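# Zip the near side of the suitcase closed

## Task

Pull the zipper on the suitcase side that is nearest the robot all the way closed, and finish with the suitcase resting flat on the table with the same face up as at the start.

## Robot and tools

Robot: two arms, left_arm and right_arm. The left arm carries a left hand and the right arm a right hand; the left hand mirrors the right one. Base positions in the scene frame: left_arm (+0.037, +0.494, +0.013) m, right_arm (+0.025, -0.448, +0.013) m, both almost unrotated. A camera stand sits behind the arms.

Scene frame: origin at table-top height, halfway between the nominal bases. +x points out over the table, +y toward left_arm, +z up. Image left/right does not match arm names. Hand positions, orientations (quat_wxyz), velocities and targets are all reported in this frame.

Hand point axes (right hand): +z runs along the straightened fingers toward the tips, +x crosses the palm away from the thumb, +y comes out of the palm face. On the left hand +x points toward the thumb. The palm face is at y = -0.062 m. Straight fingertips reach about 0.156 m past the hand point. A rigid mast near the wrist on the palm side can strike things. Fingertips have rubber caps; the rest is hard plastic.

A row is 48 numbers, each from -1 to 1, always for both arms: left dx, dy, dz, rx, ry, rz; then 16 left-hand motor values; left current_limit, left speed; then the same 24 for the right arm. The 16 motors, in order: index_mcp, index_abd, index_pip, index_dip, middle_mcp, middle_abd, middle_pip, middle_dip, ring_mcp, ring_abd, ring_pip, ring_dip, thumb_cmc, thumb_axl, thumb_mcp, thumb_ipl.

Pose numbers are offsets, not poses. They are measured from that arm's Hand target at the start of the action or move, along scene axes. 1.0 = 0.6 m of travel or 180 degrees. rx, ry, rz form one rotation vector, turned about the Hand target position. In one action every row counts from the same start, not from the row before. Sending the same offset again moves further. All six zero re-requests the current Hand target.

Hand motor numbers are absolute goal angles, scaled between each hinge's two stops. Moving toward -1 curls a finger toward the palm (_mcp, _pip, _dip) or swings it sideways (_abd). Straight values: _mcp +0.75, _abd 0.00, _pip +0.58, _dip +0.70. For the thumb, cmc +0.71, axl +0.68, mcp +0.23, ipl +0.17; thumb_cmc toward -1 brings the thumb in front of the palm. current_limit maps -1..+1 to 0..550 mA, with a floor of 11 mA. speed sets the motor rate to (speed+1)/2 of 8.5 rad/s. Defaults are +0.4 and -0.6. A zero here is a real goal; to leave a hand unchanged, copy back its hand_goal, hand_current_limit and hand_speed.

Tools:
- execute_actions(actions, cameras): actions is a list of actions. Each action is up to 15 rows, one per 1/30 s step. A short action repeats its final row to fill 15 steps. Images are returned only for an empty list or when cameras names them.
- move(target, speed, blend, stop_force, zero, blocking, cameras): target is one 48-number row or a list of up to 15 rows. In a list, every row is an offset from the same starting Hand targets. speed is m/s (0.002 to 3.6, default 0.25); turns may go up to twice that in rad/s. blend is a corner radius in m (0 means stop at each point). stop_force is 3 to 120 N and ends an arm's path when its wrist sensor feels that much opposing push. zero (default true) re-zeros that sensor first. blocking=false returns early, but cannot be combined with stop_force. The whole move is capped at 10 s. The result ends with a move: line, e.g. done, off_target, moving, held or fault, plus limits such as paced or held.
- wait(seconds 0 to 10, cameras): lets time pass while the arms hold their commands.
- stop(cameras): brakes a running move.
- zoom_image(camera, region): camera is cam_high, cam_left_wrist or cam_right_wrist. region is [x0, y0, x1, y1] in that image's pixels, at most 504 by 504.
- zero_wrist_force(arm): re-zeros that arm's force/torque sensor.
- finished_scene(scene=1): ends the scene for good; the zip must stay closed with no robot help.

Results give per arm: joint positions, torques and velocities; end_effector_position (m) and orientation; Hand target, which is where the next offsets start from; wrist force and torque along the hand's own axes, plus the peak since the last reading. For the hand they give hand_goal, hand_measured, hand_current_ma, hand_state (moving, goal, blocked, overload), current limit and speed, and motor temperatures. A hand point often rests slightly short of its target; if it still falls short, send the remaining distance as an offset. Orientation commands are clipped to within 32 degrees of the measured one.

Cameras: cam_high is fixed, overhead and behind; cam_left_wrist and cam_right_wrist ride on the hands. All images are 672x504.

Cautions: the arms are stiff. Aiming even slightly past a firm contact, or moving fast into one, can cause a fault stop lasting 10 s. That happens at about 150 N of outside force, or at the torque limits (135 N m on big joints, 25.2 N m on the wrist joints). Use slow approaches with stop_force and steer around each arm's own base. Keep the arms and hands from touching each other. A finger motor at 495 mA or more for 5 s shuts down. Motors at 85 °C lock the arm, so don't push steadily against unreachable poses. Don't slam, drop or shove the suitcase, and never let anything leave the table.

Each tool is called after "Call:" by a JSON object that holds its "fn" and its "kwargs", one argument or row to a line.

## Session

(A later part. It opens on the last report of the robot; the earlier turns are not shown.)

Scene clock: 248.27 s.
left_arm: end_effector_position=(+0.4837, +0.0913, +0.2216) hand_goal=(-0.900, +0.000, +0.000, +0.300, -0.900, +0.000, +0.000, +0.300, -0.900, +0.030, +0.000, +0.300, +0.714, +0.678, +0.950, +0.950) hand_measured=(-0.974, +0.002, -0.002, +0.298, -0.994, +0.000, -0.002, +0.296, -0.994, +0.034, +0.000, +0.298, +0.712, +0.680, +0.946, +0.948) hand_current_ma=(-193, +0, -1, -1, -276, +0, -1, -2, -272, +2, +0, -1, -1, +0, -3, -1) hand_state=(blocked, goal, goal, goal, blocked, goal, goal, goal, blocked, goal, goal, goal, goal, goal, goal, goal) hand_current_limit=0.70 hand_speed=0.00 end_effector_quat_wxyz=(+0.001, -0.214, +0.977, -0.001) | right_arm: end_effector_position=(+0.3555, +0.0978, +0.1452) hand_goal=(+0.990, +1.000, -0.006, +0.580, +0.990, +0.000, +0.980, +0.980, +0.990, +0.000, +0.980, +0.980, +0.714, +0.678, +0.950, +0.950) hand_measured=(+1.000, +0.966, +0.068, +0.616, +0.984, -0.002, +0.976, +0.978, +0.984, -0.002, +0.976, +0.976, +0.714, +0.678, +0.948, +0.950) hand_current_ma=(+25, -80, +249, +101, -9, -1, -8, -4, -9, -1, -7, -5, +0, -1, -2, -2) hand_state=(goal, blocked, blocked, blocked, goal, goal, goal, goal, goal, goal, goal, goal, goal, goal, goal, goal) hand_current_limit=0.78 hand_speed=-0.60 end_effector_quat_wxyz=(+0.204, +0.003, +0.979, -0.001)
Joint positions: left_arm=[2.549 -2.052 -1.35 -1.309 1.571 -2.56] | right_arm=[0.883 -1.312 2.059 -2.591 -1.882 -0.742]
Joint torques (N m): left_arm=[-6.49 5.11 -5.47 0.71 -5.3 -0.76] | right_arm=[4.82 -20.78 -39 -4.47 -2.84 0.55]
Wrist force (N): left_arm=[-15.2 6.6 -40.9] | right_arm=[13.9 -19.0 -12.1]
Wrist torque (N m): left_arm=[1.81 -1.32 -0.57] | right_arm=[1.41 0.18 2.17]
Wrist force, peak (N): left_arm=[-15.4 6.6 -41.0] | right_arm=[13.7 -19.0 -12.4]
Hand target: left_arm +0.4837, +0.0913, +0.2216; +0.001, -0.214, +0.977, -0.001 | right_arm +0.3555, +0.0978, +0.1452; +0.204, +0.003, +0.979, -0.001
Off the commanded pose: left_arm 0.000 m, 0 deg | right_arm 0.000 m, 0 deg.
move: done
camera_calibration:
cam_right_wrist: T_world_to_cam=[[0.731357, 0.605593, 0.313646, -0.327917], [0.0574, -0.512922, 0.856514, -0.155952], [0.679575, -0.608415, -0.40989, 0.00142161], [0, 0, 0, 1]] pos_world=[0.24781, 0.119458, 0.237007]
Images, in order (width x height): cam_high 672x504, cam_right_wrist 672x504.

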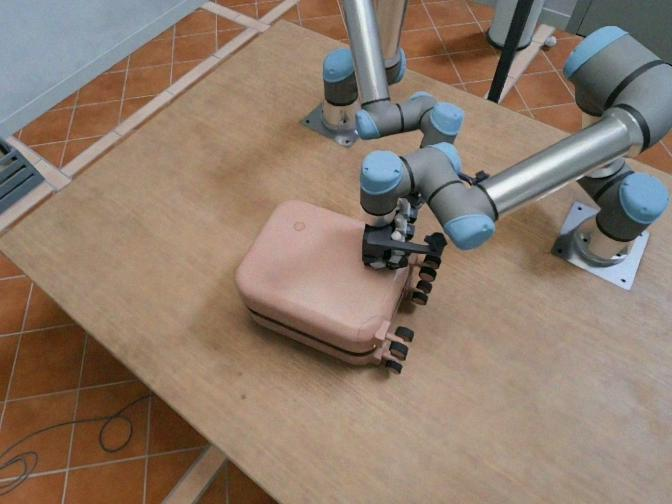

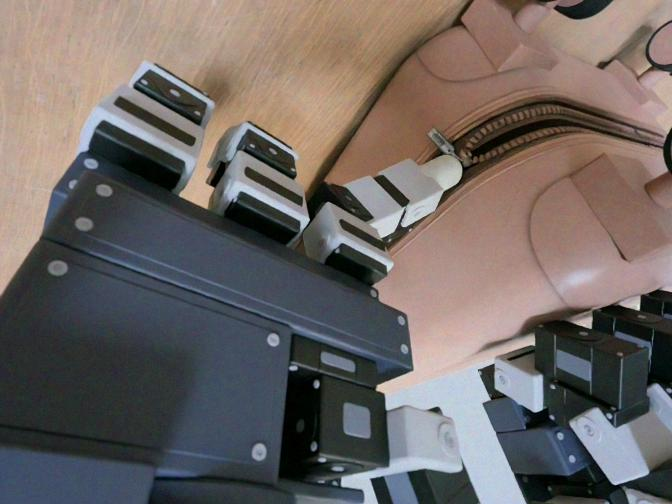

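Call:
{"fn": "move", "kwargs": {
  "target": [
    [0,0,0,0,0,0,-0.9,0,0.0,0.3,-0.9,0,0.0,0.3,-0.9,0.03,0.0,0.3,0.714,0.678,0.95,0.95,0.7,0.0,-0.0048,-0.0095,0.0,0,0,0,0.99,1.0,-0.007,0.58,0.99,0,0.98,0.98,0.99,0,0.98,0.98,0.714,0.678,0.95,0.95,0.78,-0.6],
    [0,0,0.045,0,0,0,-0.9,0,0.0,0.3,-0.9,0,0.0,0.3,-0.9,0.03,0.0,0.3,0.714,0.678,0.95,0.95,0.7,0.0,-0.0048,-0.0095,0.0,0,0,0,0.99,1.0,-0.007,0.58,0.99,0,0.98,0.98,0.99,0,0.98,0.98,0.714,0.678,0.95,0.95,0.78,-0.6],
    [0.142,-0.1,0.045,0,0,0,-0.9,0,0.0,0.3,-0.9,0,0.0,0.3,-0.9,0.03,0.0,0.3,0.714,0.678,0.95,0.95,0.7,0.0,-0.0048,-0.0095,0.0,0,0,0,0.99,1.0,-0.007,0.58,0.99,0,0.98,0.98,0.99,0,0.98,0.98,0.714,0.678,0.95,0.95,0.78,-0.6]
  ],
  "speed": [0.02, 0.06, 0.12],
  "cameras": ["cam_high","cam_right_wrist"]
}}

Call:
{"fn": "zoom_image", "kwargs": {
  "camera": "cam_right_wrist",
  "region": [420, 80, 672, 220]
}}

Scene clock: 252.43 s.
left_arm: end_effector_position=(+0.5689, +0.0313, +0.2486) hand_goal=(-0.900, +0.000, +0.000, +0.300, -0.900, +0.000, +0.000, +0.300, -0.900, +0.030, +0.000, +0.300, +0.714, +0.678, +0.950, +0.950) hand_measured=(-0.894, +0.002, -0.002, +0.298, -0.894, +0.000, -0.002, +0.296, -0.894, +0.034, +0.000, +0.298, +0.712, +0.680, +0.946, +0.948) hand_current_ma=(+4, +0, -1, -1, +5, +0, -1, -2, +4, +2, +0, -1, -1, +0, -3, -1) hand_state=(goal, goal, goal, goal, goal, goal, goal, goal, goal, goal, goal, goal, goal, goal, goal, goal) hand_current_limit=0.70 hand_speed=0.00 end_effector_quat_wxyz=(+0.001, -0.214, +0.977, -0.001) | right_arm: end_effector_position=(+0.3526, +0.0921, +0.1452) hand_goal=(+0.990, +1.000, -0.006, +0.580, +0.990, +0.000, +0.980, +0.980, +0.990, +0.000, +0.980, +0.980, +0.714, +0.678, +0.950, +0.950) hand_measured=(+0.990, +0.988, -0.004, +0.582, +0.984, -0.002, +0.976, +0.978, +0.984, -0.002, +0.976, +0.976, +0.714, +0.678, +0.948, +0.950) hand_current_ma=(+1, -23, +3, +4, -9, -1, -8, -4, -9, -1, -7, -5, +0, -1, -2, -2) hand_state=(goal, goal, goal, goal, goal, goal, goal, goal, goal, goal, goal, goal, goal, goal, goal, goal) hand_current_limit=0.78 hand_speed=-0.60 end_effector_quat_wxyz=(+0.204, +0.003, +0.979, -0.001)
Joint positions: left_arm=[2.542 -2.317 -0.848 -1.546 1.571 -2.567] | right_arm=[0.88 -1.325 2.077 -2.597 -1.881 -0.745]
Joint torques (N m): left_arm=[-6.88 39.39 31.28 -0.01 1.36 -2.37] | right_arm=[-9.04 -36.77 -4.07 -4.78 1.94 -1.48]
Wrist force (N): left_arm=[-0.8 1.0 -0.7] | right_arm=[-2.0 -0.1 0.9]
Wrist torque (N m): left_arm=[0.10 0.16 0.10] | right_arm=[-0.12 0.24 -0.07]
Wrist force, peak (N): left_arm=[-15.1 5.7 -43.3] | right_arm=[14.1 -19.0 -12.1]
Hand target: left_arm +0.5689, +0.0313, +0.2486; +0.001, -0.214, +0.977, -0.001 | right_arm +0.3526, +0.0921, +0.1452; +0.204, +0.003, +0.979, -0.001
Off the commanded pose: left_arm 0.000 m, 0 deg | right_arm 0.000 m, 0 deg.
move: done
camera_calibration:
cam_right_wrist: T_world_to_cam=[[0.731357, 0.605593, 0.313646, -0.322345], [0.0574, -0.512922, 0.856514, -0.158709], [0.679575, -0.608415, -0.40989, -0.0000755824], [0, 0, 0, 1]] pos_world=[0.24491, 0.113758, 0.237007]
Images, in order (width x height): cam_high 672x504, cam_right_wrist 672x504.

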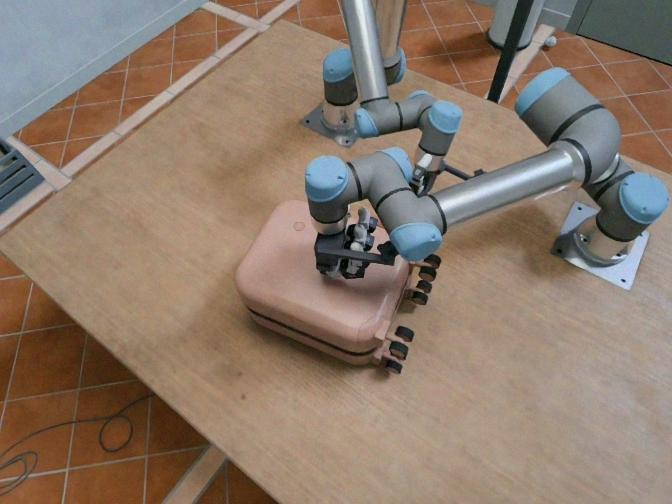

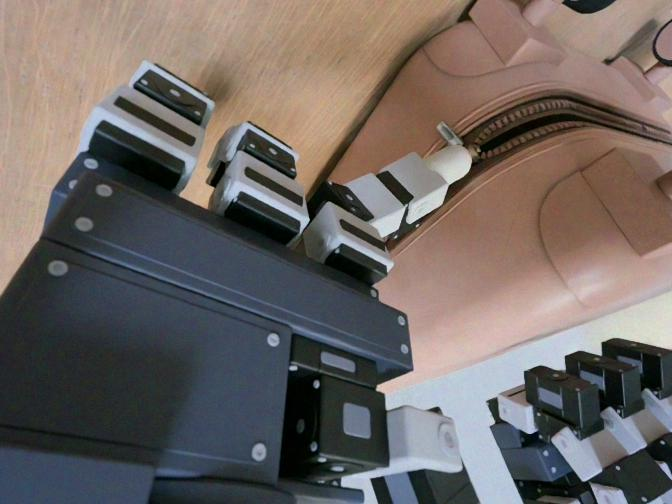

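Scaled by 2.000 from the camera's 672x504 image, which has a finer 960x720 frame.

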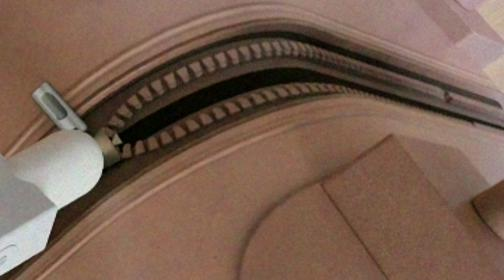

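Call:
{"fn": "move", "kwargs": {
  "target": [
    [0.035,0.1,-0.005,0,0,0,-0.9,0,0.0,0.3,-0.9,0,0.0,0.3,-0.9,0.03,0.0,0.3,0.714,0.678,0.95,0.95,0.7,0.0,0,0,0.0,0,0,0,0.99,1.0,-0.007,0.58,0.99,0,0.98,0.98,0.99,0,0.98,0.98,0.714,0.678,0.95,0.95,0.78,-0.6],
    [0.035,0.1,-0.022,0,0,0,-0.9,0,0.0,0.3,-0.9,0,0.0,0.3,-0.9,0.03,0.0,0.3,0.714,0.678,0.95,0.95,0.7,0.0,0,0,0.0,0,0,0,0.99,1.0,-0.007,0.58,0.99,0,0.98,0.98,0.99,0,0.98,0.98,0.714,0.678,0.95,0.95,0.78,-0.6]
  ],
  "speed": [0.12, 0.05]
}}

Call:
{"fn": "move", "kwargs": {
  "target": [0,0,-0.025,0,0,0,-0.9,0,0.0,0.3,-0.9,0,0.0,0.3,-0.9,0.03,0.0,0.3,0.714,0.678,0.95,0.95,0.7,0.0,0,0,0.0,0,0,0,0.99,1.0,-0.007,0.58,0.99,0,0.98,0.98,0.99,0,0.98,0.98,0.714,0.678,0.95,0.95,0.78,-0.6],
  "speed": 0.01,
  "stop_force": 30,
  "cameras": ["cam_high"]
}}

Scene clock: 254.43 s.
left_arm: end_effector_position=(+0.5899, +0.0913, +0.2355) hand_goal=(-0.900, +0.000, +0.000, +0.300, -0.900, +0.000, +0.000, +0.300, -0.900, +0.030, +0.000, +0.300, +0.714, +0.678, +0.950, +0.950) hand_measured=(-0.894, +0.002, -0.002, +0.298, -0.894, +0.000, -0.002, +0.296, -0.894, +0.034, +0.000, +0.298, +0.712, +0.680, +0.946, +0.948) hand_current_ma=(+4, +0, -1, -1, +5, +0, -1, -2, +4, +2, +0, -1, -1, +0, -3, -1) hand_state=(goal, goal, goal, goal, goal, goal, goal, goal, goal, goal, goal, goal, goal, goal, goal, goal) hand_current_limit=0.70 hand_speed=0.00 end_effector_quat_wxyz=(+0.001, -0.214, +0.977, -0.001) | right_arm: end_effector_position=(+0.3526, +0.0921, +0.1452) hand_goal=(+0.990, +1.000, -0.006, +0.580, +0.990, +0.000, +0.980, +0.980, +0.990, +0.000, +0.980, +0.980, +0.714, +0.678, +0.950, +0.950) hand_measured=(+0.990, +0.988, -0.004, +0.582, +0.984, -0.002, +0.976, +0.978, +0.984, -0.002, +0.976, +0.976, +0.714, +0.678, +0.948, +0.950) hand_current_ma=(+1, -23, +3, +4, -9, -1, -8, -4, -9, -1, -7, -5, +0, -1, -2, -2) hand_state=(goal, goal, goal, goal, goal, goal, goal, goal, goal, goal, goal, goal, goal, goal, goal, goal) hand_current_limit=0.78 hand_speed=-0.60 end_effector_quat_wxyz=(+0.204, +0.003, +0.979, -0.001)
Joint positions: left_arm=[2.623 -2.253 -0.992 -1.467 1.571 -2.486] | right_arm=[0.88 -1.325 2.077 -2.597 -1.881 -0.745]
Joint torques (N m): left_arm=[6.86 37.71 18.94 4.59 -1.1 2.16] | right_arm=[-8.28 -36.8 -4.07 -4.75 1.86 -1.62]
Wrist force (N): left_arm=[-0.7 0.9 -0.8] | right_arm=[-2.4 -0.3 0.7]
Wrist torque (N m): left_arm=[0.08 0.16 -0.01] | right_arm=[-0.12 0.29 -0.10]
Wrist force, peak (N): left_arm=[-1.4 1.6 -0.5] | right_arm=[-2.4 -0.2 0.8]
Hand target: left_arm +0.5899, +0.0913, +0.2354; +0.001, -0.214, +0.977, -0.001 | right_arm +0.3526, +0.0921, +0.1452; +0.204, +0.003, +0.979, -0.001
Off the commanded pose: left_arm 0.000 m, 0 deg | right_arm 0.000 m, 0 deg.
move: done

Scene clock: 256.93 s.
left_arm: end_effector_position=(+0.5899, +0.0912, +0.2253) hand_goal=(-0.900, +0.000, +0.000, +0.300, -0.900, +0.000, +0.000, +0.300, -0.900, +0.030, +0.000, +0.300, +0.714, +0.678, +0.950, +0.950) hand_measured=(-0.936, +0.002, -0.002, +0.298, -0.938, +0.000, -0.002, +0.296, -0.938, +0.034, +0.000, +0.298, +0.712, +0.680, +0.946, +0.948) hand_current_ma=(-68, +0, -1, -1, -71, +0, -1, -2, -70, +2, +0, -1, -1, +0, -3, -1) hand_state=(blocked, goal, goal, goal, blocked, goal, goal, goal, blocked, goal, goal, goal, goal, goal, goal, goal) hand_current_limit=0.70 hand_speed=0.00 end_effector_quat_wxyz=(+0.001, -0.214, +0.977, -0.001) | right_arm: end_effector_position=(+0.3526, +0.0921, +0.1452) hand_goal=(+0.990, +1.000, -0.006, +0.580, +0.990, +0.000, +0.980, +0.980, +0.990, +0.000, +0.980, +0.980, +0.714, +0.678, +0.950, +0.950) hand_measured=(+0.990, +0.988, -0.004, +0.582, +0.984, -0.002, +0.976, +0.978, +0.984, -0.002, +0.976, +0.976, +0.714, +0.678, +0.948, +0.950) hand_current_ma=(+1, -23, +3, +4, -9, -1, -8, -4, -9, -1, -7, -5, +0, -1, -2, -2) hand_state=(goal, goal, goal, goal, goal, goal, goal, goal, goal, goal, goal, goal, goal, goal, goal, goal) hand_current_limit=0.78 hand_speed=-0.60 end_effector_quat_wxyz=(+0.204, +0.003, +0.979, -0.001)
Joint positions: left_arm=[2.623 -2.256 -1.013 -1.442 1.571 -2.486] | right_arm=[0.88 -1.325 2.077 -2.597 -1.881 -0.745]
Joint torques (N m): left_arm=[7.12 45.51 18.36 -0.36 0.96 2.07] | right_arm=[-7.65 -36 -3.99 -4.62 1.95 -1.74]
Wrist force (N): left_arm=[-1.5 -10.4 -20.5] | right_arm=[-2.1 0.0 0.7]
Wrist torque (N m): left_arm=[0.57 -0.29 0.21] | right_arm=[-0.08 0.26 -0.08]
Wrist force, peak (N): left_arm=[-0.3 -16.4 -32.6] | right_arm=[-2.5 -0.2 0.9]
Hand target: left_arm +0.5900, +0.0912, +0.2253; +0.001, -0.214, +0.977, -0.001 (not the last commanded pose) | right_arm +0.3526, +0.0921, +0.1452; +0.204, +0.003, +0.979, -0.001
Off the commanded pose: left_arm 0.005 m, 0 deg | right_arm 0.000 m, 0 deg.
move: contact (left_arm)
Images, in order (width x height): cam_high 672x504.

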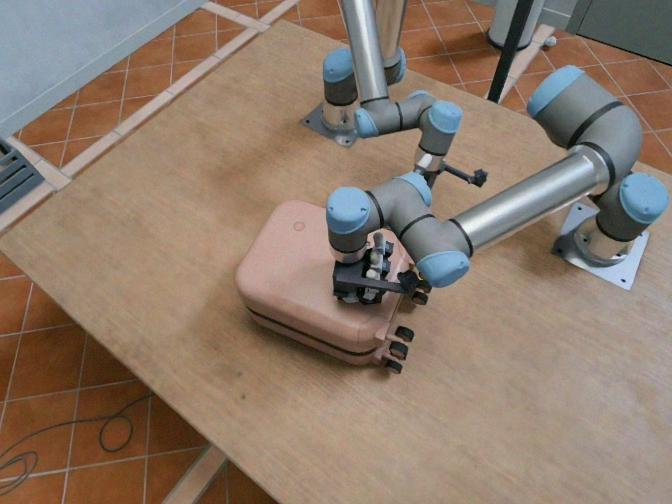

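Call:
{"fn": "move", "kwargs": {
  "target": [0,0,-0.009,0,0,0,-0.9,0,0.0,0.3,-0.9,0,0.0,0.3,-0.9,0.03,0.0,0.3,0.714,0.678,0.95,0.95,0.7,0.0,0,0,0.0,0,0,0,0.99,1.0,-0.007,0.58,0.99,0,0.98,0.98,0.99,0,0.98,0.98,0.714,0.678,0.95,0.95,0.78,-0.6],
  "speed": 0.01,
  "stop_force": 30
}}

Call:
{"fn": "zoom_image", "kwargs": {
  "camera": "cam_high",
  "region": [220, 180, 440, 360]
}}

Scene clock: 258.73 s.
left_arm: end_effector_position=(+0.5900, +0.0912, +0.2229) hand_goal=(-0.900, +0.000, +0.000, +0.300, -0.900, +0.000, +0.000, +0.300, -0.900, +0.030, +0.000, +0.300, +0.714, +0.678, +0.950, +0.950) hand_measured=(-0.972, +0.002, -0.002, +0.298, -0.974, +0.000, -0.002, +0.296, -0.972, +0.034, +0.000, +0.298, +0.712, +0.680, +0.946, +0.948) hand_current_ma=(-186, +0, -1, -1, -191, +0, -1, -2, -184, +2, +0, -1, -1, +0, -3, -1) hand_state=(blocked, goal, goal, goal, blocked, goal, goal, goal, blocked, goal, goal, goal, goal, goal, goal, goal) hand_current_limit=0.70 hand_speed=0.00 end_effector_quat_wxyz=(+0.001, -0.214, +0.977, -0.001) | right_arm: end_effector_position=(+0.3526, +0.0921, +0.1452) hand_goal=(+0.990, +1.000, -0.006, +0.580, +0.990, +0.000, +0.980, +0.980, +0.990, +0.000, +0.980, +0.980, +0.714, +0.678, +0.950, +0.950) hand_measured=(+0.990, +0.988, -0.004, +0.582, +0.984, -0.002, +0.976, +0.978, +0.984, -0.002, +0.976, +0.976, +0.714, +0.678, +0.948, +0.950) hand_current_ma=(+1, -23, +3, +4, -9, -1, -8, -4, -9, -1, -7, -5, +0, -1, -2, -2) hand_state=(goal, goal, goal, goal, goal, goal, goal, goal, goal, goal, goal, goal, goal, goal, goal, goal) hand_current_limit=0.78 hand_speed=-0.60 end_effector_quat_wxyz=(+0.204, +0.003, +0.979, -0.001)
Joint positions: left_arm=[2.623 -2.256 -1.017 -1.436 1.571 -2.486] | right_arm=[0.88 -1.325 2.077 -2.597 -1.881 -0.745]
Joint torques (N m): left_arm=[6.8 33.14 6.43 -5.47 1.05 2.04] | right_arm=[-7.73 -35.5 -3.54 -4.73 1.89 -1.85]
Wrist force (N): left_arm=[-1.8 -22.4 -38.7] | right_arm=[-2.1 -0.2 0.8]
Wrist torque (N m): left_arm=[1.07 -0.67 0.47] | right_arm=[-0.12 0.26 -0.08]
Wrist force, peak (N): left_arm=[0.9 -24.2 -52.0] | right_arm=[-2.4 -0.2 0.7]
Hand target: left_arm +0.5900, +0.0912, +0.2230; +0.001, -0.214, +0.977, -0.001 (not the last commanded pose) | right_arm +0.3526, +0.0921, +0.1452; +0.204, +0.003, +0.979, -0.001
Off the commanded pose: left_arm 0.003 m, 0 deg | right_arm 0.000 m, 0 deg.
move: contact (left_arm)

Scaled by 2.291 from the camera's 672x504 image, which has a finer 960x720 frame.
This view is cut from an older image: the scene may have changed since it was taken.

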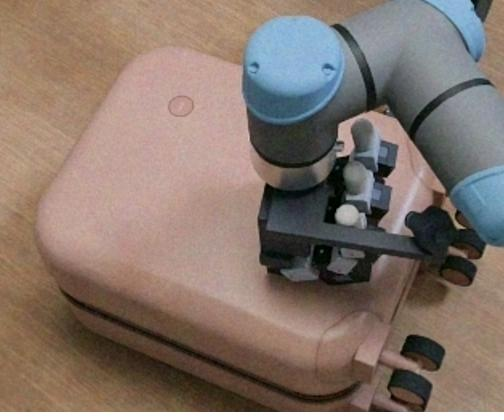

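Call:
{"fn": "move", "kwargs": {
  "target": [-0.0025,-0.0067,0,0,0,0,-0.9,0,0.0,0.3,-0.9,0,0.0,0.3,-0.9,0.03,0.0,0.3,0.714,0.678,0.95,0.95,0.7,0.0,0,0,0.0,0,0,0,0.99,1.0,-0.007,0.58,0.99,0,0.98,0.98,0.99,0,0.98,0.98,0.714,0.678,0.95,0.95,0.78,-0.6],
  "speed": 0.02
}}

Call:
{"fn": "move", "kwargs": {
  "target": [0,0,0,0,0,0,-0.9,0,0.0,0.3,-0.9,0,0.0,0.3,-0.9,0.03,0.0,0.3,0.714,0.678,0.95,0.95,0.7,0.0,0.0075,0.0192,0.0,0,0,0,0.99,1.0,-0.007,0.58,0.99,0,0.98,0.98,0.99,0,0.98,0.98,0.714,0.678,0.95,0.95,0.78,-0.6],
  "speed": 0.02,
  "stop_force": 30,
  "cameras": ["cam_high","cam_right_wrist"]
}}

Call:
{"fn": "zoom_image", "kwargs": {
  "camera": "cam_high",
  "region": [220, 180, 440, 360]
}}

Call:
{"fn": "zoom_image", "kwargs": {
  "camera": "cam_right_wrist",
  "region": [420, 80, 672, 220]
}}

Scene clock: 259.80 s.
left_arm: end_effector_position=(+0.5886, +0.0874, +0.2230) hand_goal=(-0.900, +0.000, +0.000, +0.300, -0.900, +0.000, +0.000, +0.300, -0.900, +0.030, +0.000, +0.300, +0.714, +0.678, +0.950, +0.950) hand_measured=(-0.974, +0.002, -0.002, +0.298, -0.976, +0.000, -0.002, +0.296, -0.974, +0.034, +0.000, +0.298, +0.712, +0.680, +0.946, +0.948) hand_current_ma=(-195, +0, -1, -1, -198, +0, -1, -2, -191, +2, +0, -1, -1, +0, -3, -1) hand_state=(blocked, goal, goal, goal, blocked, goal, goal, goal, blocked, goal, goal, goal, goal, goal, goal, goal) hand_current_limit=0.70 hand_speed=0.00 end_effector_quat_wxyz=(+0.001, -0.214, +0.977, -0.001) | right_arm: end_effector_position=(+0.3526, +0.0921, +0.1452) hand_goal=(+0.990, +1.000, -0.006, +0.580, +0.990, +0.000, +0.980, +0.980, +0.990, +0.000, +0.980, +0.980, +0.714, +0.678, +0.950, +0.950) hand_measured=(+0.990, +0.988, -0.004, +0.582, +0.984, -0.002, +0.976, +0.978, +0.984, -0.002, +0.976, +0.976, +0.714, +0.678, +0.948, +0.950) hand_current_ma=(+1, -23, +3, +4, -9, -1, -8, -4, -9, -1, -7, -5, +0, -1, -2, -2) hand_state=(goal, goal, goal, goal, goal, goal, goal, goal, goal, goal, goal, goal, goal, goal, goal, goal) hand_current_limit=0.78 hand_speed=-0.60 end_effector_quat_wxyz=(+0.204, +0.003, +0.979, -0.001)
Joint positions: left_arm=[2.618 -2.26 -1.012 -1.438 1.571 -2.491] | right_arm=[0.88 -1.325 2.077 -2.597 -1.881 -0.745]
Joint torques (N m): left_arm=[-16.86 12.82 14.97 -1.54 -5.06 -2.7] | right_arm=[-9.18 -36.04 -4.63 -4.85 1.98 -1.54]
Wrist force (N): left_arm=[-10.0 13.4 -34.8] | right_arm=[-1.9 -0.3 0.9]
Wrist torque (N m): left_arm=[1.80 -0.64 -0.55] | right_arm=[-0.13 0.24 -0.07]
Wrist force, peak (N): left_arm=[-1.6 -22.6 -38.8] | right_arm=[-2.3 -0.2 0.8]
Hand target: left_arm +0.5885, +0.0872, +0.2230; +0.001, -0.214, +0.977, -0.001 | right_arm +0.3526, +0.0921, +0.1452; +0.204, +0.003, +0.979, -0.001
Off the commanded pose: left_arm 0.000 m, 0 deg | right_arm 0.000 m, 0 deg.
move: done

Scene clock: 261.40 s.
left_arm: end_effector_position=(+0.5885, +0.0872, +0.2230) hand_goal=(-0.900, +0.000, +0.000, +0.300, -0.900, +0.000, +0.000, +0.300, -0.900, +0.030, +0.000, +0.300, +0.714, +0.678, +0.950, +0.950) hand_measured=(-0.974, +0.002, -0.002, +0.298, -0.976, +0.000, -0.002, +0.296, -0.974, +0.034, +0.000, +0.298, +0.712, +0.680, +0.946, +0.948) hand_current_ma=(-195, +0, -1, -1, -198, +0, -1, -2, -191, +2, +0, -1, -1, +0, -3, -1) hand_state=(blocked, goal, goal, goal, blocked, goal, goal, goal, blocked, goal, goal, goal, goal, goal, goal, goal) hand_current_limit=0.70 hand_speed=0.00 end_effector_quat_wxyz=(+0.001, -0.214, +0.977, -0.001) | right_arm: end_effector_position=(+0.3571, +0.1036, +0.1452) hand_goal=(+0.990, +1.000, -0.006, +0.580, +0.990, +0.000, +0.980, +0.980, +0.990, +0.000, +0.980, +0.980, +0.714, +0.678, +0.950, +0.950) hand_measured=(+0.996, +0.988, -0.006, +0.582, +0.984, -0.002, +0.976, +0.978, +0.984, -0.002, +0.976, +0.976, +0.714, +0.678, +0.948, +0.950) hand_current_ma=(+13, -21, +1, +3, -9, -1, -8, -4, -9, -1, -7, -5, +0, -1, -2, -2) hand_state=(goal, goal, goal, goal, goal, goal, goal, goal, goal, goal, goal, goal, goal, goal, goal, goal) hand_current_limit=0.78 hand_speed=-0.60 end_effector_quat_wxyz=(+0.204, +0.003, +0.979, -0.001)
Joint positions: left_arm=[2.618 -2.26 -1.011 -1.438 1.571 -2.492] | right_arm=[0.888 -1.301 2.043 -2.585 -1.883 -0.737]
Joint torques (N m): left_arm=[-16.73 14.26 15.23 -1.59 -4.91 -2.68] | right_arm=[5.98 -22.99 -31.17 -1.14 -3.53 1.85]
Wrist force (N): left_arm=[-10.1 13.7 -34.7] | right_arm=[-0.6 -1.5 -0.4]
Wrist torque (N m): left_arm=[1.81 -0.63 -0.56] | right_arm=[0.00 0.26 0.02]
Wrist force, peak (N): left_arm=[-10.0 13.5 -35.0] | right_arm=[-2.3 -0.4 0.9]
Hand target: left_arm +0.5885, +0.0872, +0.2230; +0.001, -0.214, +0.977, -0.001 | right_arm +0.3571, +0.1036, +0.1452; +0.204, +0.003, +0.979, -0.001
Off the commanded pose: left_arm 0.000 m, 0 deg | right_arm 0.000 m, 0 deg.
move: done
camera_calibration:
cam_right_wrist: T_world_to_cam=[[0.731357, 0.605593, 0.313646, -0.332661], [0.0574, -0.512922, 0.856514, -0.153017], [0.679575, -0.608415, -0.40989, 0.00392394], [0, 0, 0, 1]] pos_world=[0.24941, 0.125358, 0.237007]
Images, in order (width x height): cam_high 672x504, cam_right_wrist 672x504.

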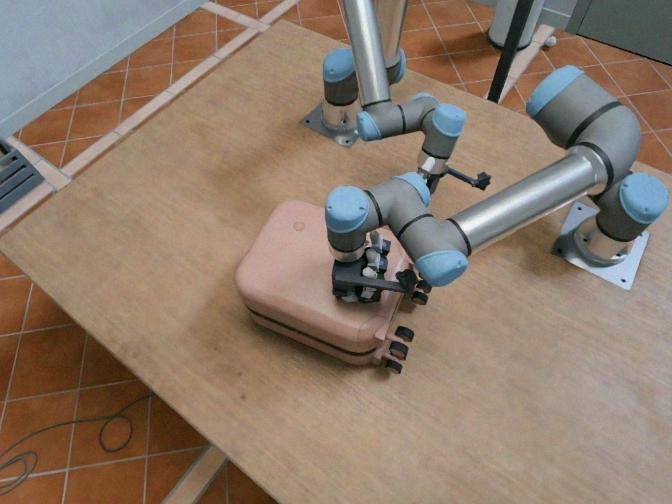

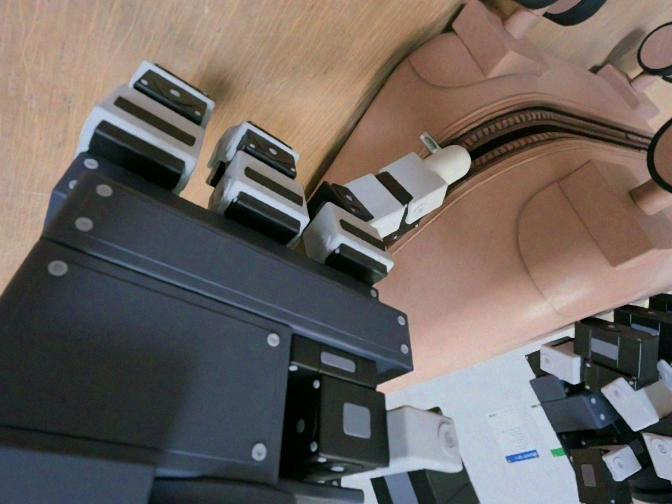

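Scaled by 2.291 from the camera's 672x504 image, which has a finer 960x720 frame.

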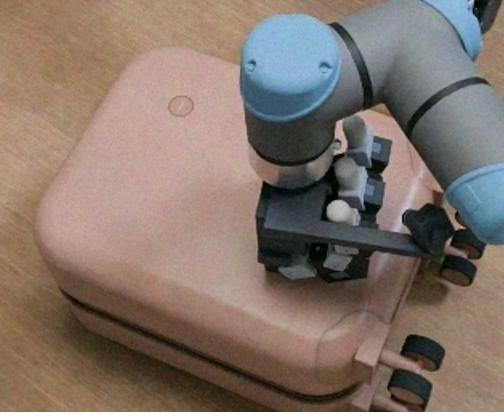

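Scaled by 2.000 from the camera's 672x504 image, which has a finer 960x720 frame.

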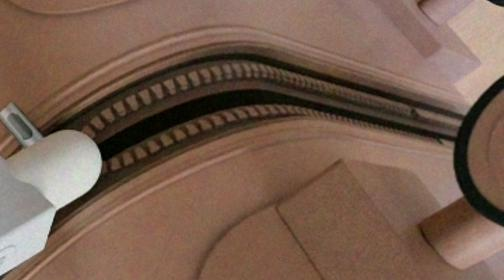

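Call:
{"fn": "move", "kwargs": {
  "target": [
    [0,0,0,0,0,0,-0.9,0,0.0,0.3,-0.9,0,0.0,0.3,-0.9,0.03,0.0,0.3,0.714,0.678,0.95,0.95,0.7,0.0,-0.0328,0.0060,0.0,0,0,0,0.99,1.0,-0.007,0.58,0.99,0,0.98,0.98,0.99,0,0.98,0.98,0.714,0.678,0.95,0.95,0.78,-0.6],
    [0,0,0,0,0,0,-0.9,0,0.0,0.3,-0.9,0,0.0,0.3,-0.9,0.03,0.0,0.3,0.714,0.678,0.95,0.95,0.7,0.0,-0.0463,-0.0678,0.0,0,0,0,0.99,1.0,-0.007,0.58,0.99,0,0.98,0.98,0.99,0,0.98,0.98,0.714,0.678,0.95,0.95,0.78,-0.6],
    [0,0,0,0,0,0,-0.9,0,0.0,0.3,-0.9,0,0.0,0.3,-0.9,0.03,0.0,0.3,0.714,0.678,0.95,0.95,0.7,0.0,-0.0463,-0.0678,-0.025,0,0,0,0.99,1.0,-0.007,0.58,0.99,0,0.98,0.98,0.99,0,0.98,0.98,0.714,0.678,0.95,0.95,0.78,-0.6]
  ],
  "speed": [0.05, 0.08, 0.05],
  "blend": [0.005, 0.005, 0],
  "cameras": ["cam_high","cam_right_wrist"]
}}

Call:
{"fn": "zoom_image", "kwargs": {
  "camera": "cam_right_wrist",
  "region": [420, 80, 620, 220]
}}

Scene clock: 269.47 s.
left_arm: end_effector_position=(+0.5885, +0.0872, +0.2230) hand_goal=(-0.900, +0.000, +0.000, +0.300, -0.900, +0.000, +0.000, +0.300, -0.900, +0.030, +0.000, +0.300, +0.714, +0.678, +0.950, +0.950) hand_measured=(-0.974, +0.002, -0.002, +0.298, -0.976, +0.000, -0.002, +0.296, -0.974, +0.034, +0.000, +0.298, +0.712, +0.680, +0.946, +0.948) hand_current_ma=(-195, +0, -1, -1, -198, +0, -1, -2, -191, +2, +0, -1, -1, +0, -3, -1) hand_state=(blocked, goal, goal, goal, blocked, goal, goal, goal, blocked, goal, goal, goal, goal, goal, goal, goal) hand_current_limit=0.70 hand_speed=0.00 end_effector_quat_wxyz=(+0.001, -0.214, +0.977, -0.001) | right_arm: end_effector_position=(+0.3293, +0.0630, +0.1303) hand_goal=(+0.990, +1.000, -0.006, +0.580, +0.990, +0.000, +0.980, +0.980, +0.990, +0.000, +0.980, +0.980, +0.714, +0.678, +0.950, +0.950) hand_measured=(+0.990, +0.988, -0.006, +0.582, +0.984, -0.002, +0.976, +0.978, +0.984, -0.002, +0.976, +0.976, +0.714, +0.678, +0.948, +0.950) hand_current_ma=(+1, -21, +1, +3, -9, -1, -8, -4, -9, -1, -7, -5, +0, -1, -2, -2) hand_state=(goal, goal, goal, goal, goal, goal, goal, goal, goal, goal, goal, goal, goal, goal, goal, goal) hand_current_limit=0.78 hand_speed=-0.60 end_effector_quat_wxyz=(+0.204, +0.003, +0.979, -0.001)
Joint positions: left_arm=[2.618 -2.26 -1.011 -1.438 1.571 -2.492] | right_arm=[0.877 -1.37 2.191 -2.668 -1.88 -0.748]
Joint torques (N m): left_arm=[-16.84 14.52 14.76 -1.39 -4.3 -2.66] | right_arm=[-8.75 -20.32 -2.34 -4.65 1.95 -1.79]
Wrist force (N): left_arm=[-10.1 13.6 -34.8] | right_arm=[-2.1 -0.2 0.9]
Wrist torque (N m): left_arm=[1.81 -0.63 -0.56] | right_arm=[-0.13 0.25 -0.08]
Wrist force, peak (N): left_arm=[-10.2 13.5 -35.1] | right_arm=[-2.4 -0.3 0.9]
Hand target: left_arm +0.5885, +0.0872, +0.2230; +0.001, -0.214, +0.977, -0.001 | right_arm +0.3293, +0.0630, +0.1302; +0.204, +0.003, +0.979, -0.001
Off the commanded pose: left_arm 0.000 m, 0 deg | right_arm 0.000 m, 0 deg.
move: done
camera_calibration:
cam_right_wrist: T_world_to_cam=[[0.731357, 0.605593, 0.313646, -0.283081], [0.0574, -0.512922, 0.856514, -0.159541], [0.679575, -0.608415, -0.40989, -0.00812168], [0, 0, 0, 1]] pos_world=[0.22171, 0.0846585, 0.222107]
Images, in order (width x height): cam_high 672x504, cam_right_wrist 672x504.

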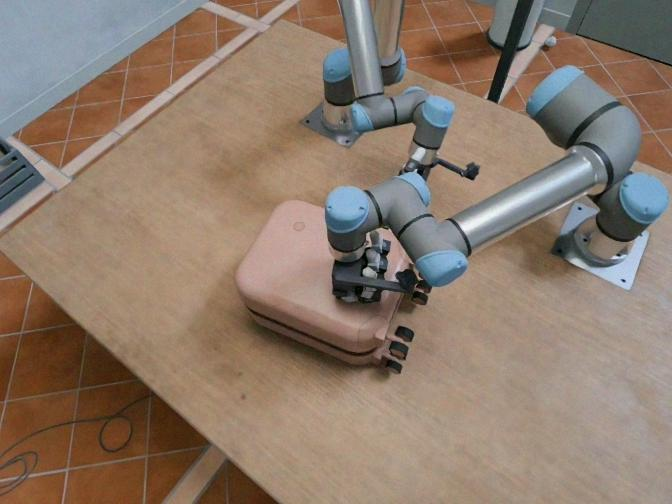

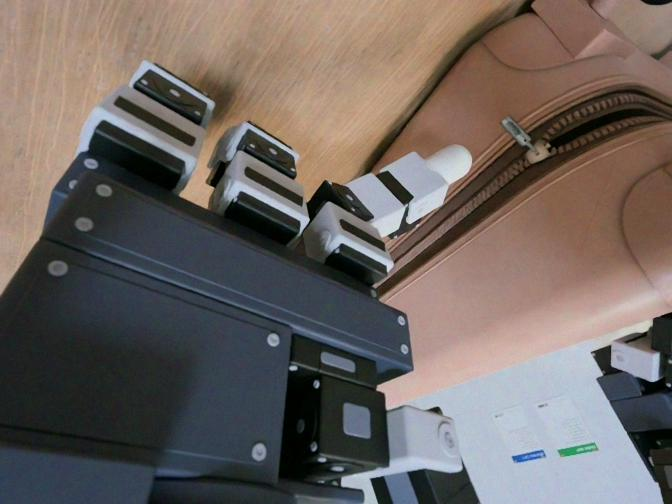

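Scaled by 2.520 from the camera's 672x504 image, which has a finer 960x720 frame.

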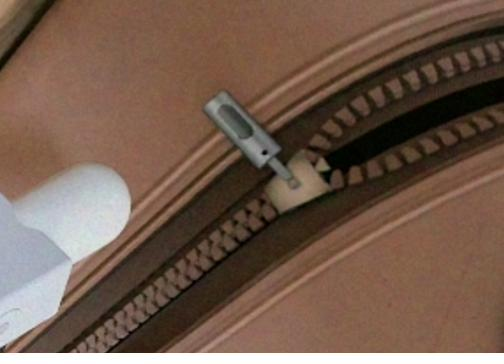

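Call:
{"fn": "move", "kwargs": {
  "target": [0,0,0,0,0,0,-0.9,0,0.0,0.3,-0.9,0,0.0,0.3,-0.9,0.03,0.0,0.3,0.714,0.678,0.95,0.95,0.7,0.0,0.0102,-0.0208,0.0247,0,0,0.0556,0.99,1.0,-0.007,0.58,0.99,0,0.98,0.98,0.99,0,0.98,0.98,0.714,0.678,0.95,0.95,0.78,-0.6],
  "speed": 0.08
}}

Call:
{"fn": "move", "kwargs": {
  "target": [0,0,0,0,0,0,-0.9,0,0.0,0.3,-0.9,0,0.0,0.3,-0.9,0.03,0.0,0.3,0.714,0.678,0.95,0.95,0.7,0.0,0.0250,0.0020,0.0,0,0,0,0.99,1.0,-0.007,0.58,0.99,0,0.98,0.98,0.99,0,0.98,0.98,0.714,0.678,0.95,0.95,0.78,-0.6],
  "speed": 0.02,
  "stop_force": 6,
  "cameras": ["cam_right_wrist"]
}}

Call:
{"fn": "zoom_image", "kwargs": {
  "camera": "cam_right_wrist",
  "region": [420, 80, 620, 220]
}}

Scene clock: 271.83 s.
left_arm: end_effector_position=(+0.5885, +0.0872, +0.2230) hand_goal=(-0.900, +0.000, +0.000, +0.300, -0.900, +0.000, +0.000, +0.300, -0.900, +0.030, +0.000, +0.300, +0.714, +0.678, +0.950, +0.950) hand_measured=(-0.974, +0.002, -0.002, +0.298, -0.976, +0.000, -0.002, +0.296, -0.974, +0.034, +0.000, +0.298, +0.712, +0.680, +0.946, +0.948) hand_current_ma=(-195, +0, -1, -1, -198, +0, -1, -2, -191, +2, +0, -1, -1, +0, -3, -1) hand_state=(blocked, goal, goal, goal, blocked, goal, goal, goal, blocked, goal, goal, goal, goal, goal, goal, goal) hand_current_limit=0.70 hand_speed=0.00 end_effector_quat_wxyz=(+0.001, -0.214, +0.977, -0.001) | right_arm: end_effector_position=(+0.3354, +0.0505, +0.1450) hand_goal=(+0.990, +1.000, -0.006, +0.580, +0.990, +0.000, +0.980, +0.980, +0.990, +0.000, +0.980, +0.980, +0.714, +0.678, +0.950, +0.950) hand_measured=(+0.990, +0.988, -0.006, +0.582, +0.984, -0.002, +0.976, +0.978, +0.984, -0.002, +0.976, +0.976, +0.714, +0.678, +0.948, +0.950) hand_current_ma=(+1, -21, +1, +3, -9, -1, -8, -4, -9, -1, -7, -5, +0, -1, -2, -2) hand_state=(goal, goal, goal, goal, goal, goal, goal, goal, goal, goal, goal, goal, goal, goal, goal, goal) hand_current_limit=0.78 hand_speed=-0.60 end_effector_quat_wxyz=(+0.203, -0.082, +0.975, +0.017)
Joint positions: left_arm=[2.618 -2.26 -1.011 -1.438 1.571 -2.492] | right_arm=[0.791 -1.42 2.225 -2.72 -1.8 -1.005]
Joint torques (N m): left_arm=[-16.91 14.8 15.12 -1.26 -4.1 -2.73] | right_arm=[-8.39 -31.31 -2.62 -4.78 2.21 -1.84]
Wrist force (N): left_arm=[-10.0 13.4 -34.9] | right_arm=[-1.9 0.0 0.7]
Wrist torque (N m): left_arm=[1.81 -0.65 -0.55] | right_arm=[-0.09 0.23 -0.07]
Wrist force, peak (N): left_arm=[-10.2 13.7 -35.0] | right_arm=[-2.2 -0.1 0.8]
Hand target: left_arm +0.5885, +0.0872, +0.2230; +0.001, -0.214, +0.977, -0.001 | right_arm +0.3354, +0.0505, +0.1450; +0.203, -0.082, +0.975, +0.017
Off the commanded pose: left_arm 0.000 m, 0 deg | right_arm 0.000 m, 0 deg.
move: done

Scene clock: 273.57 s.
left_arm: end_effector_position=(+0.5885, +0.0872, +0.2230) hand_goal=(-0.900, +0.000, +0.000, +0.300, -0.900, +0.000, +0.000, +0.300, -0.900, +0.030, +0.000, +0.300, +0.714, +0.678, +0.950, +0.950) hand_measured=(-0.974, +0.002, -0.002, +0.298, -0.976, +0.000, -0.002, +0.296, -0.974, +0.034, +0.000, +0.298, +0.712, +0.680, +0.946, +0.948) hand_current_ma=(-195, +0, -1, -1, -198, +0, -1, -2, -191, +2, +0, -1, -1, +0, -3, -1) hand_state=(blocked, goal, goal, goal, blocked, goal, goal, goal, blocked, goal, goal, goal, goal, goal, goal, goal) hand_current_limit=0.70 hand_speed=0.00 end_effector_quat_wxyz=(+0.001, -0.214, +0.977, -0.001) | right_arm: end_effector_position=(+0.3504, +0.0517, +0.1450) hand_goal=(+0.990, +1.000, -0.006, +0.580, +0.990, +0.000, +0.980, +0.980, +0.990, +0.000, +0.980, +0.980, +0.714, +0.678, +0.950, +0.950) hand_measured=(+0.990, +0.988, -0.006, +0.582, +0.984, -0.002, +0.976, +0.978, +0.984, -0.002, +0.976, +0.976, +0.714, +0.678, +0.948, +0.950) hand_current_ma=(+1, -21, +1, +3, -9, -1, -8, -4, -9, -1, -7, -5, +0, -1, -2, -2) hand_state=(goal, goal, goal, goal, goal, goal, goal, goal, goal, goal, goal, goal, goal, goal, goal, goal) hand_current_limit=0.78 hand_speed=-0.60 end_effector_quat_wxyz=(+0.203, -0.082, +0.975, +0.017)
Joint positions: left_arm=[2.618 -2.26 -1.011 -1.438 1.571 -2.492] | right_arm=[0.769 -1.401 2.203 -2.721 -1.793 -1.026]
Joint torques (N m): left_arm=[-16.16 14.85 13.9 -1.16 -3.85 -2.66] | right_arm=[-8.5 -17.73 -29.71 -4.71 2.11 -1.84]
Wrist force (N): left_arm=[-10.0 13.4 -34.8] | right_arm=[-1.9 -0.2 0.8]
Wrist torque (N m): left_arm=[1.79 -0.65 -0.55] | right_arm=[-0.11 0.23 -0.08]
Wrist force, peak (N): left_arm=[-10.3 13.6 -35.0] | right_arm=[-2.2 -0.2 0.6]
Hand target: left_arm +0.5885, +0.0872, +0.2230; +0.001, -0.214, +0.977, -0.001 | right_arm +0.3504, +0.0517, +0.1450; +0.203, -0.082, +0.975, +0.017
Off the commanded pose: left_arm 0.000 m, 0 deg | right_arm 0.000 m, 0 deg.
move: done
camera_calibration:
cam_right_wrist: T_world_to_cam=[[0.614984, 0.723475, 0.313653, -0.261599], [0.145669, -0.495153, 0.856507, -0.21098], [0.774968, -0.481048, -0.409899, -0.0633088], [0, 0, 0, 1]] pos_world=[0.240675, 0.0543382, 0.236807]
Images, in order (width x height): cam_right_wrist 672x504.

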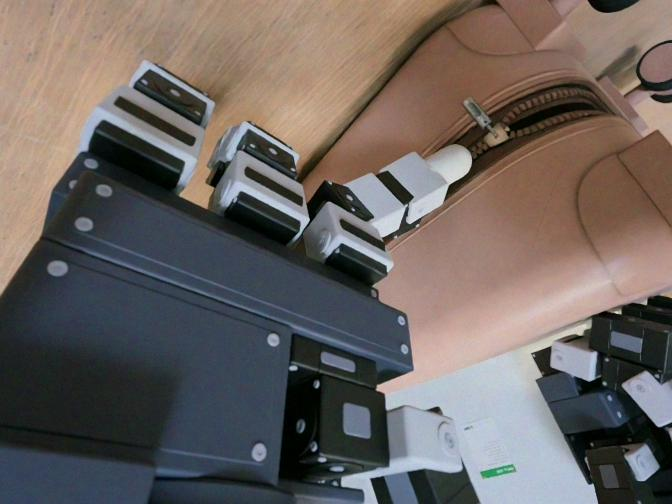

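Scaled by 2.520 from the camera's 672x504 image, which has a finer 960x720 frame.

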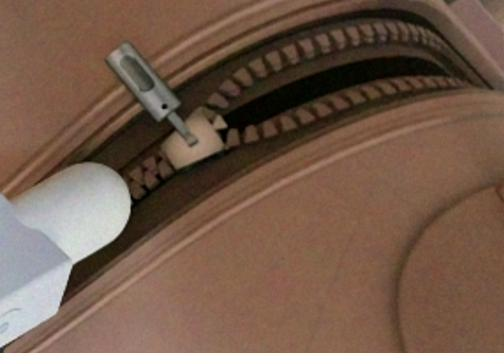

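Call:
{"fn": "move", "kwargs": {
  "target": [0,0,0,0,0,0,-0.9,0,0.0,0.3,-0.9,0,0.0,0.3,-0.9,0.03,0.0,0.3,0.714,0.678,0.95,0.95,0.7,0.0,0.0200,0.0016,0.0,0,0,0,0.99,1.0,-0.007,0.58,0.99,0,0.98,0.98,0.99,0,0.98,0.98,0.714,0.678,0.95,0.95,0.78,-0.6],
  "speed": 0.02,
  "stop_force": 6
}}

Call:
{"fn": "move", "kwargs": {
  "target": [0,0,0,0,0,0,-0.9,0,0.0,0.3,-0.9,0,0.0,0.3,-0.9,0.03,0.0,0.3,0.714,0.678,0.95,0.95,0.7,0.0,-0.0015,0.0198,0.0,0,0,0,0.99,1.0,-0.007,0.58,0.99,0,0.98,0.98,0.99,0,0.98,0.98,0.714,0.678,0.95,0.95,0.78,-0.6],
  "speed": 0.02,
  "stop_force": 30,
  "cameras": ["cam_right_wrist"]
}}

Call:
{"fn": "zoom_image", "kwargs": {
  "camera": "cam_right_wrist",
  "region": [420, 80, 672, 220]
}}

Scene clock: 275.40 s.
left_arm: end_effector_position=(+0.5885, +0.0872, +0.2230) hand_goal=(-0.900, +0.000, +0.000, +0.300, -0.900, +0.000, +0.000, +0.300, -0.900, +0.030, +0.000, +0.300, +0.714, +0.678, +0.950, +0.950) hand_measured=(-0.974, +0.002, -0.002, +0.298, -0.976, +0.000, -0.002, +0.296, -0.974, +0.034, +0.000, +0.298, +0.712, +0.680, +0.946, +0.948) hand_current_ma=(-195, +0, -1, -1, -198, +0, -1, -2, -191, +2, +0, -1, -1, +0, -3, -1) hand_state=(blocked, goal, goal, goal, blocked, goal, goal, goal, blocked, goal, goal, goal, goal, goal, goal, goal) hand_current_limit=0.70 hand_speed=0.00 end_effector_quat_wxyz=(+0.001, -0.214, +0.977, -0.001) | right_arm: end_effector_position=(+0.3565, +0.0521, +0.1450) hand_goal=(+0.990, +1.000, -0.006, +0.580, +0.990, +0.000, +0.980, +0.980, +0.990, +0.000, +0.980, +0.980, +0.714, +0.678, +0.950, +0.950) hand_measured=(+1.000, +0.996, -0.020, +0.572, +0.984, -0.002, +0.976, +0.978, +0.984, -0.002, +0.976, +0.976, +0.714, +0.678, +0.948, +0.950) hand_current_ma=(+21, -7, -34, -16, -9, -1, -8, -4, -9, -1, -7, -5, +0, -1, -2, -2) hand_state=(goal, goal, goal, goal, goal, goal, goal, goal, goal, goal, goal, goal, goal, goal, goal, goal) hand_current_limit=0.78 hand_speed=-0.60 end_effector_quat_wxyz=(+0.203, -0.082, +0.975, +0.017)
Joint positions: left_arm=[2.618 -2.26 -1.011 -1.438 1.571 -2.492] | right_arm=[0.761 -1.393 2.193 -2.722 -1.79 -1.035]
Joint torques (N m): left_arm=[-16.74 14.73 14.03 -1.17 -3.52 -2.71] | right_arm=[6.74 -31.4 -4.16 -4.35 -3.09 1.97]
Wrist force (N): left_arm=[-10.1 13.5 -34.9] | right_arm=[0.9 -2.6 -1.9]
Wrist torque (N m): left_arm=[1.81 -0.64 -0.56] | right_arm=[0.10 0.23 0.16]
Wrist force, peak (N): left_arm=[-10.1 13.5 -35.0] | right_arm=[4.3 -5.5 -5.0]
Hand target: left_arm +0.5885, +0.0872, +0.2230; +0.001, -0.214, +0.977, -0.001 | right_arm +0.3565, +0.0521, +0.1450; +0.203, -0.082, +0.975, +0.017 (not the last commanded pose)
Off the commanded pose: left_arm 0.000 m, 0 deg | right_arm 0.006 m, 0 deg.
move: contact (right_arm)

Scene clock: 277.00 s.
left_arm: end_effector_position=(+0.5885, +0.0872, +0.2230) hand_goal=(-0.900, +0.000, +0.000, +0.300, -0.900, +0.000, +0.000, +0.300, -0.900, +0.030, +0.000, +0.300, +0.714, +0.678, +0.950, +0.950) hand_measured=(-0.974, +0.002, -0.002, +0.298, -0.976, +0.000, -0.002, +0.296, -0.974, +0.034, +0.000, +0.298, +0.712, +0.680, +0.946, +0.948) hand_current_ma=(-195, +0, -1, -1, -198, +0, -1, -2, -191, +2, +0, -1, -1, +0, -3, -1) hand_state=(blocked, goal, goal, goal, blocked, goal, goal, goal, blocked, goal, goal, goal, goal, goal, goal, goal) hand_current_limit=0.70 hand_speed=0.00 end_effector_quat_wxyz=(+0.001, -0.214, +0.977, -0.001) | right_arm: end_effector_position=(+0.3556, +0.0640, +0.1450) hand_goal=(+0.990, +1.000, -0.006, +0.580, +0.990, +0.000, +0.980, +0.980, +0.990, +0.000, +0.980, +0.980, +0.714, +0.678, +0.950, +0.950) hand_measured=(+1.000, +0.976, -0.028, +0.568, +0.984, -0.002, +0.976, +0.978, +0.984, -0.002, +0.976, +0.976, +0.714, +0.678, +0.948, +0.950) hand_current_ma=(+21, -54, -56, -28, -9, -1, -8, -4, -9, -1, -7, -5, +0, -1, -2, -2) hand_state=(goal, blocked, blocked, goal, goal, goal, goal, goal, goal, goal, goal, goal, goal, goal, goal, goal) hand_current_limit=0.78 hand_speed=-0.60 end_effector_quat_wxyz=(+0.203, -0.082, +0.975, +0.017)
Joint positions: left_arm=[2.618 -2.26 -1.011 -1.438 1.571 -2.492] | right_arm=[0.781 -1.374 2.167 -2.71 -1.797 -1.015]
Joint torques (N m): left_arm=[-16.25 15.18 13.8 -1.07 -3.47 -2.58] | right_arm=[5.42 -18.93 -34.54 -2.45 -3.23 1.88]
Wrist force (N): left_arm=[-10.2 13.8 -34.2] | right_arm=[6.1 -5.9 -4.4]
Wrist torque (N m): left_arm=[1.78 -0.60 -0.57] | right_arm=[0.34 0.43 0.61]
Wrist force, peak (N): left_arm=[-10.3 13.4 -35.0] | right_arm=[6.1 -6.1 -4.3]
Hand target: left_arm +0.5885, +0.0872, +0.2230; +0.001, -0.214, +0.977, -0.001 | right_arm +0.3556, +0.0640, +0.1450; +0.203, -0.082, +0.975, +0.017
Off the commanded pose: left_arm 0.000 m, 0 deg | right_arm 0.000 m, 0 deg.
move: done
camera_calibration:
cam_right_wrist: T_world_to_cam=[[0.614984, 0.723475, 0.313653, -0.273696], [0.145669, -0.495153, 0.856507, -0.205648], [0.774968, -0.481048, -0.409899, -0.0614217], [0, 0, 0, 1]] pos_world=[0.245875, 0.0666382, 0.236807]
Images, in order (width x height): cam_right_wrist 672x504.

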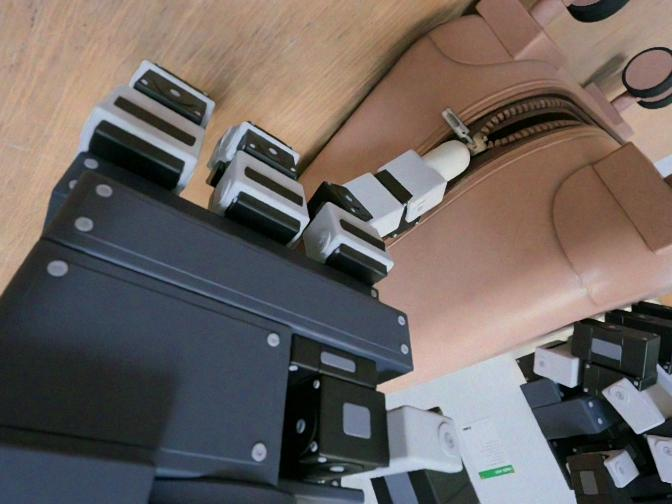

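Scaled by 2.000 from the camera's 672x504 image, which has a finer 960x720 frame.

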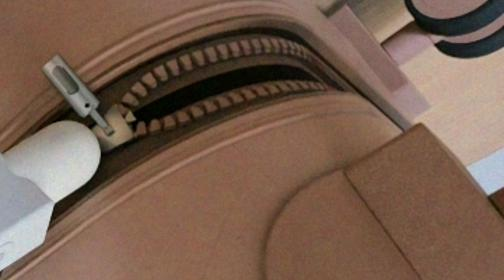

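Call:
{"fn": "move", "kwargs": {
  "target": [0,0,0,0,0,0,-0.9,0,0.0,0.3,-0.9,0,0.0,0.3,-0.9,0.03,0.0,0.3,0.714,0.678,0.95,0.95,0.7,0.0,-0.0013,0.0180,0.0,0,0,0,0.99,1.0,-0.007,0.58,0.99,0,0.98,0.98,0.99,0,0.98,0.98,0.714,0.678,0.95,0.95,0.78,-0.6],
  "speed": 0.02,
  "stop_force": 30,
  "cameras": ["cam_high","cam_right_wrist"]
}}

Call:
{"fn": "zoom_image", "kwargs": {
  "camera": "cam_right_wrist",
  "region": [420, 80, 672, 220]
}}

Call:
{"fn": "zoom_image", "kwargs": {
  "camera": "cam_high",
  "region": [220, 180, 440, 360]
}}

Scene clock: 278.73 s.
left_arm: end_effector_position=(+0.5885, +0.0872, +0.2230) hand_goal=(-0.900, +0.000, +0.000, +0.300, -0.900, +0.000, +0.000, +0.300, -0.900, +0.030, +0.000, +0.300, +0.714, +0.678, +0.950, +0.950) hand_measured=(-0.974, +0.002, -0.002, +0.298, -0.976, +0.000, -0.002, +0.296, -0.974, +0.034, +0.000, +0.298, +0.712, +0.680, +0.946, +0.948) hand_current_ma=(-195, +0, -1, -1, -198, +0, -1, -2, -191, +2, +0, -1, -1, +0, -3, -1) hand_state=(blocked, goal, goal, goal, blocked, goal, goal, goal, blocked, goal, goal, goal, goal, goal, goal, goal) hand_current_limit=0.70 hand_speed=0.00 end_effector_quat_wxyz=(+0.001, -0.214, +0.977, -0.001) | right_arm: end_effector_position=(+0.3549, +0.0748, +0.1450) hand_goal=(+0.990, +1.000, -0.006, +0.580, +0.990, +0.000, +0.980, +0.980, +0.990, +0.000, +0.980, +0.980, +0.714, +0.678, +0.950, +0.950) hand_measured=(+1.000, +0.962, -0.004, +0.578, +0.984, -0.002, +0.976, +0.978, +0.984, -0.002, +0.976, +0.976, +0.714, +0.678, +0.948, +0.950) hand_current_ma=(+22, -90, +2, -4, -9, -1, -8, -4, -9, -1, -7, -5, +0, -1, -2, -2) hand_state=(goal, blocked, goal, goal, goal, goal, goal, goal, goal, goal, goal, goal, goal, goal, goal, goal) hand_current_limit=0.78 hand_speed=-0.60 end_effector_quat_wxyz=(+0.203, -0.082, +0.975, +0.017)
Joint positions: left_arm=[2.618 -2.26 -1.011 -1.438 1.571 -2.492] | right_arm=[0.799 -1.356 2.142 -2.699 -1.803 -0.997]
Joint torques (N m): left_arm=[-14.91 15.57 11.38 -0.93 -3.19 -2.65] | right_arm=[5.95 -19.73 -36.24 -3.15 -2.59 1.41]
Wrist force (N): left_arm=[-13.1 3.3 -33.8] | right_arm=[8.3 -10.4 -6.0]
Wrist torque (N m): left_arm=[1.46 -0.62 -0.31] | right_arm=[0.60 0.41 1.05]
Wrist force, peak (N): left_arm=[-10.0 14.0 -34.4] | right_arm=[9.3 -10.5 -6.9]
Hand target: left_arm +0.5885, +0.0872, +0.2230; +0.001, -0.214, +0.977, -0.001 | right_arm +0.3549, +0.0748, +0.1450; +0.203, -0.082, +0.975, +0.017
Off the commanded pose: left_arm 0.000 m, 0 deg | right_arm 0.000 m, 0 deg.
move: done
camera_calibration:
cam_right_wrist: T_world_to_cam=[[0.614984, 0.723475, 0.313653, -0.281017], [0.145669, -0.495153, 0.856507, -0.200183], [0.774968, -0.481048, -0.409899, -0.0556064], [0, 0, 0, 1]] pos_world=[0.245075, 0.0774382, 0.236807]
Images, in order (width x height): cam_high 672x504, cam_right_wrist 672x504.

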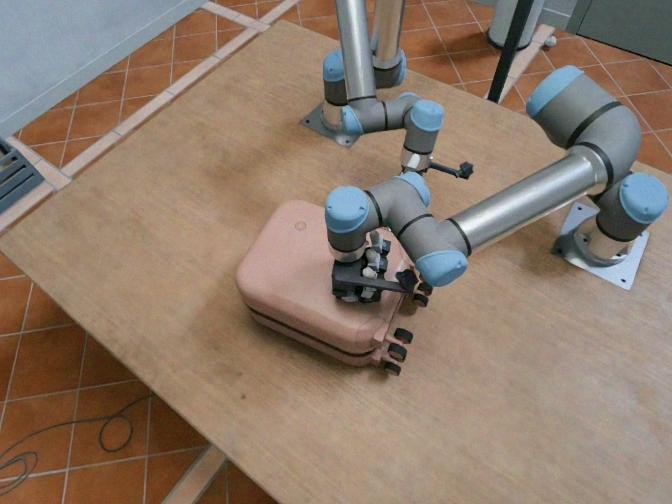

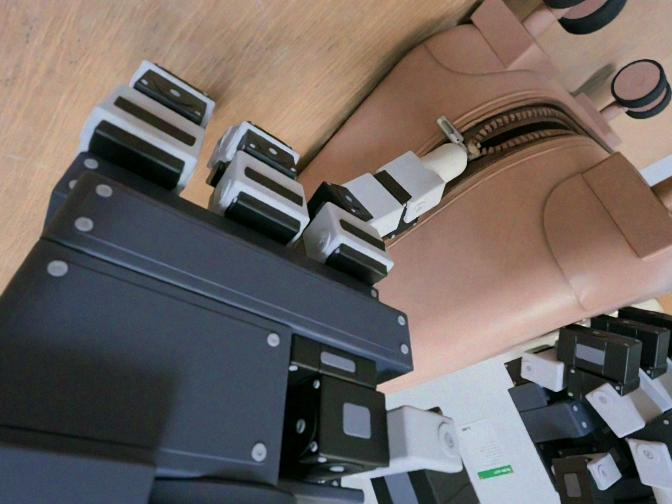

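Scaled by 2.000 from the camera's 672x504 image, which has a finer 960x720 frame.

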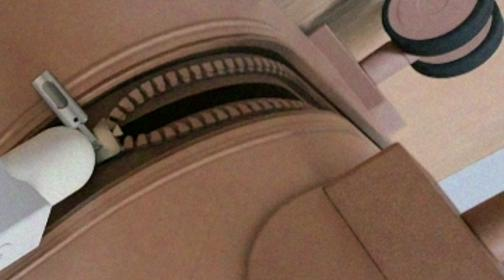

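Scaled by 2.291 from the camera's 672x504 image, which has a finer 960x720 frame.

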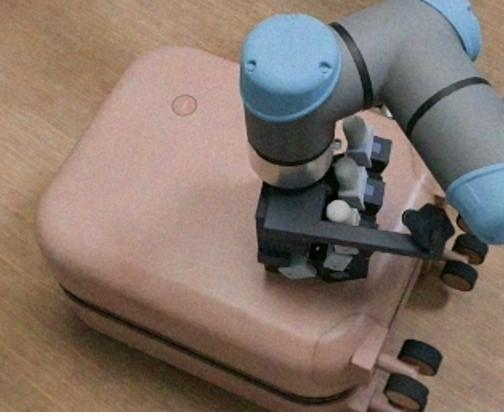

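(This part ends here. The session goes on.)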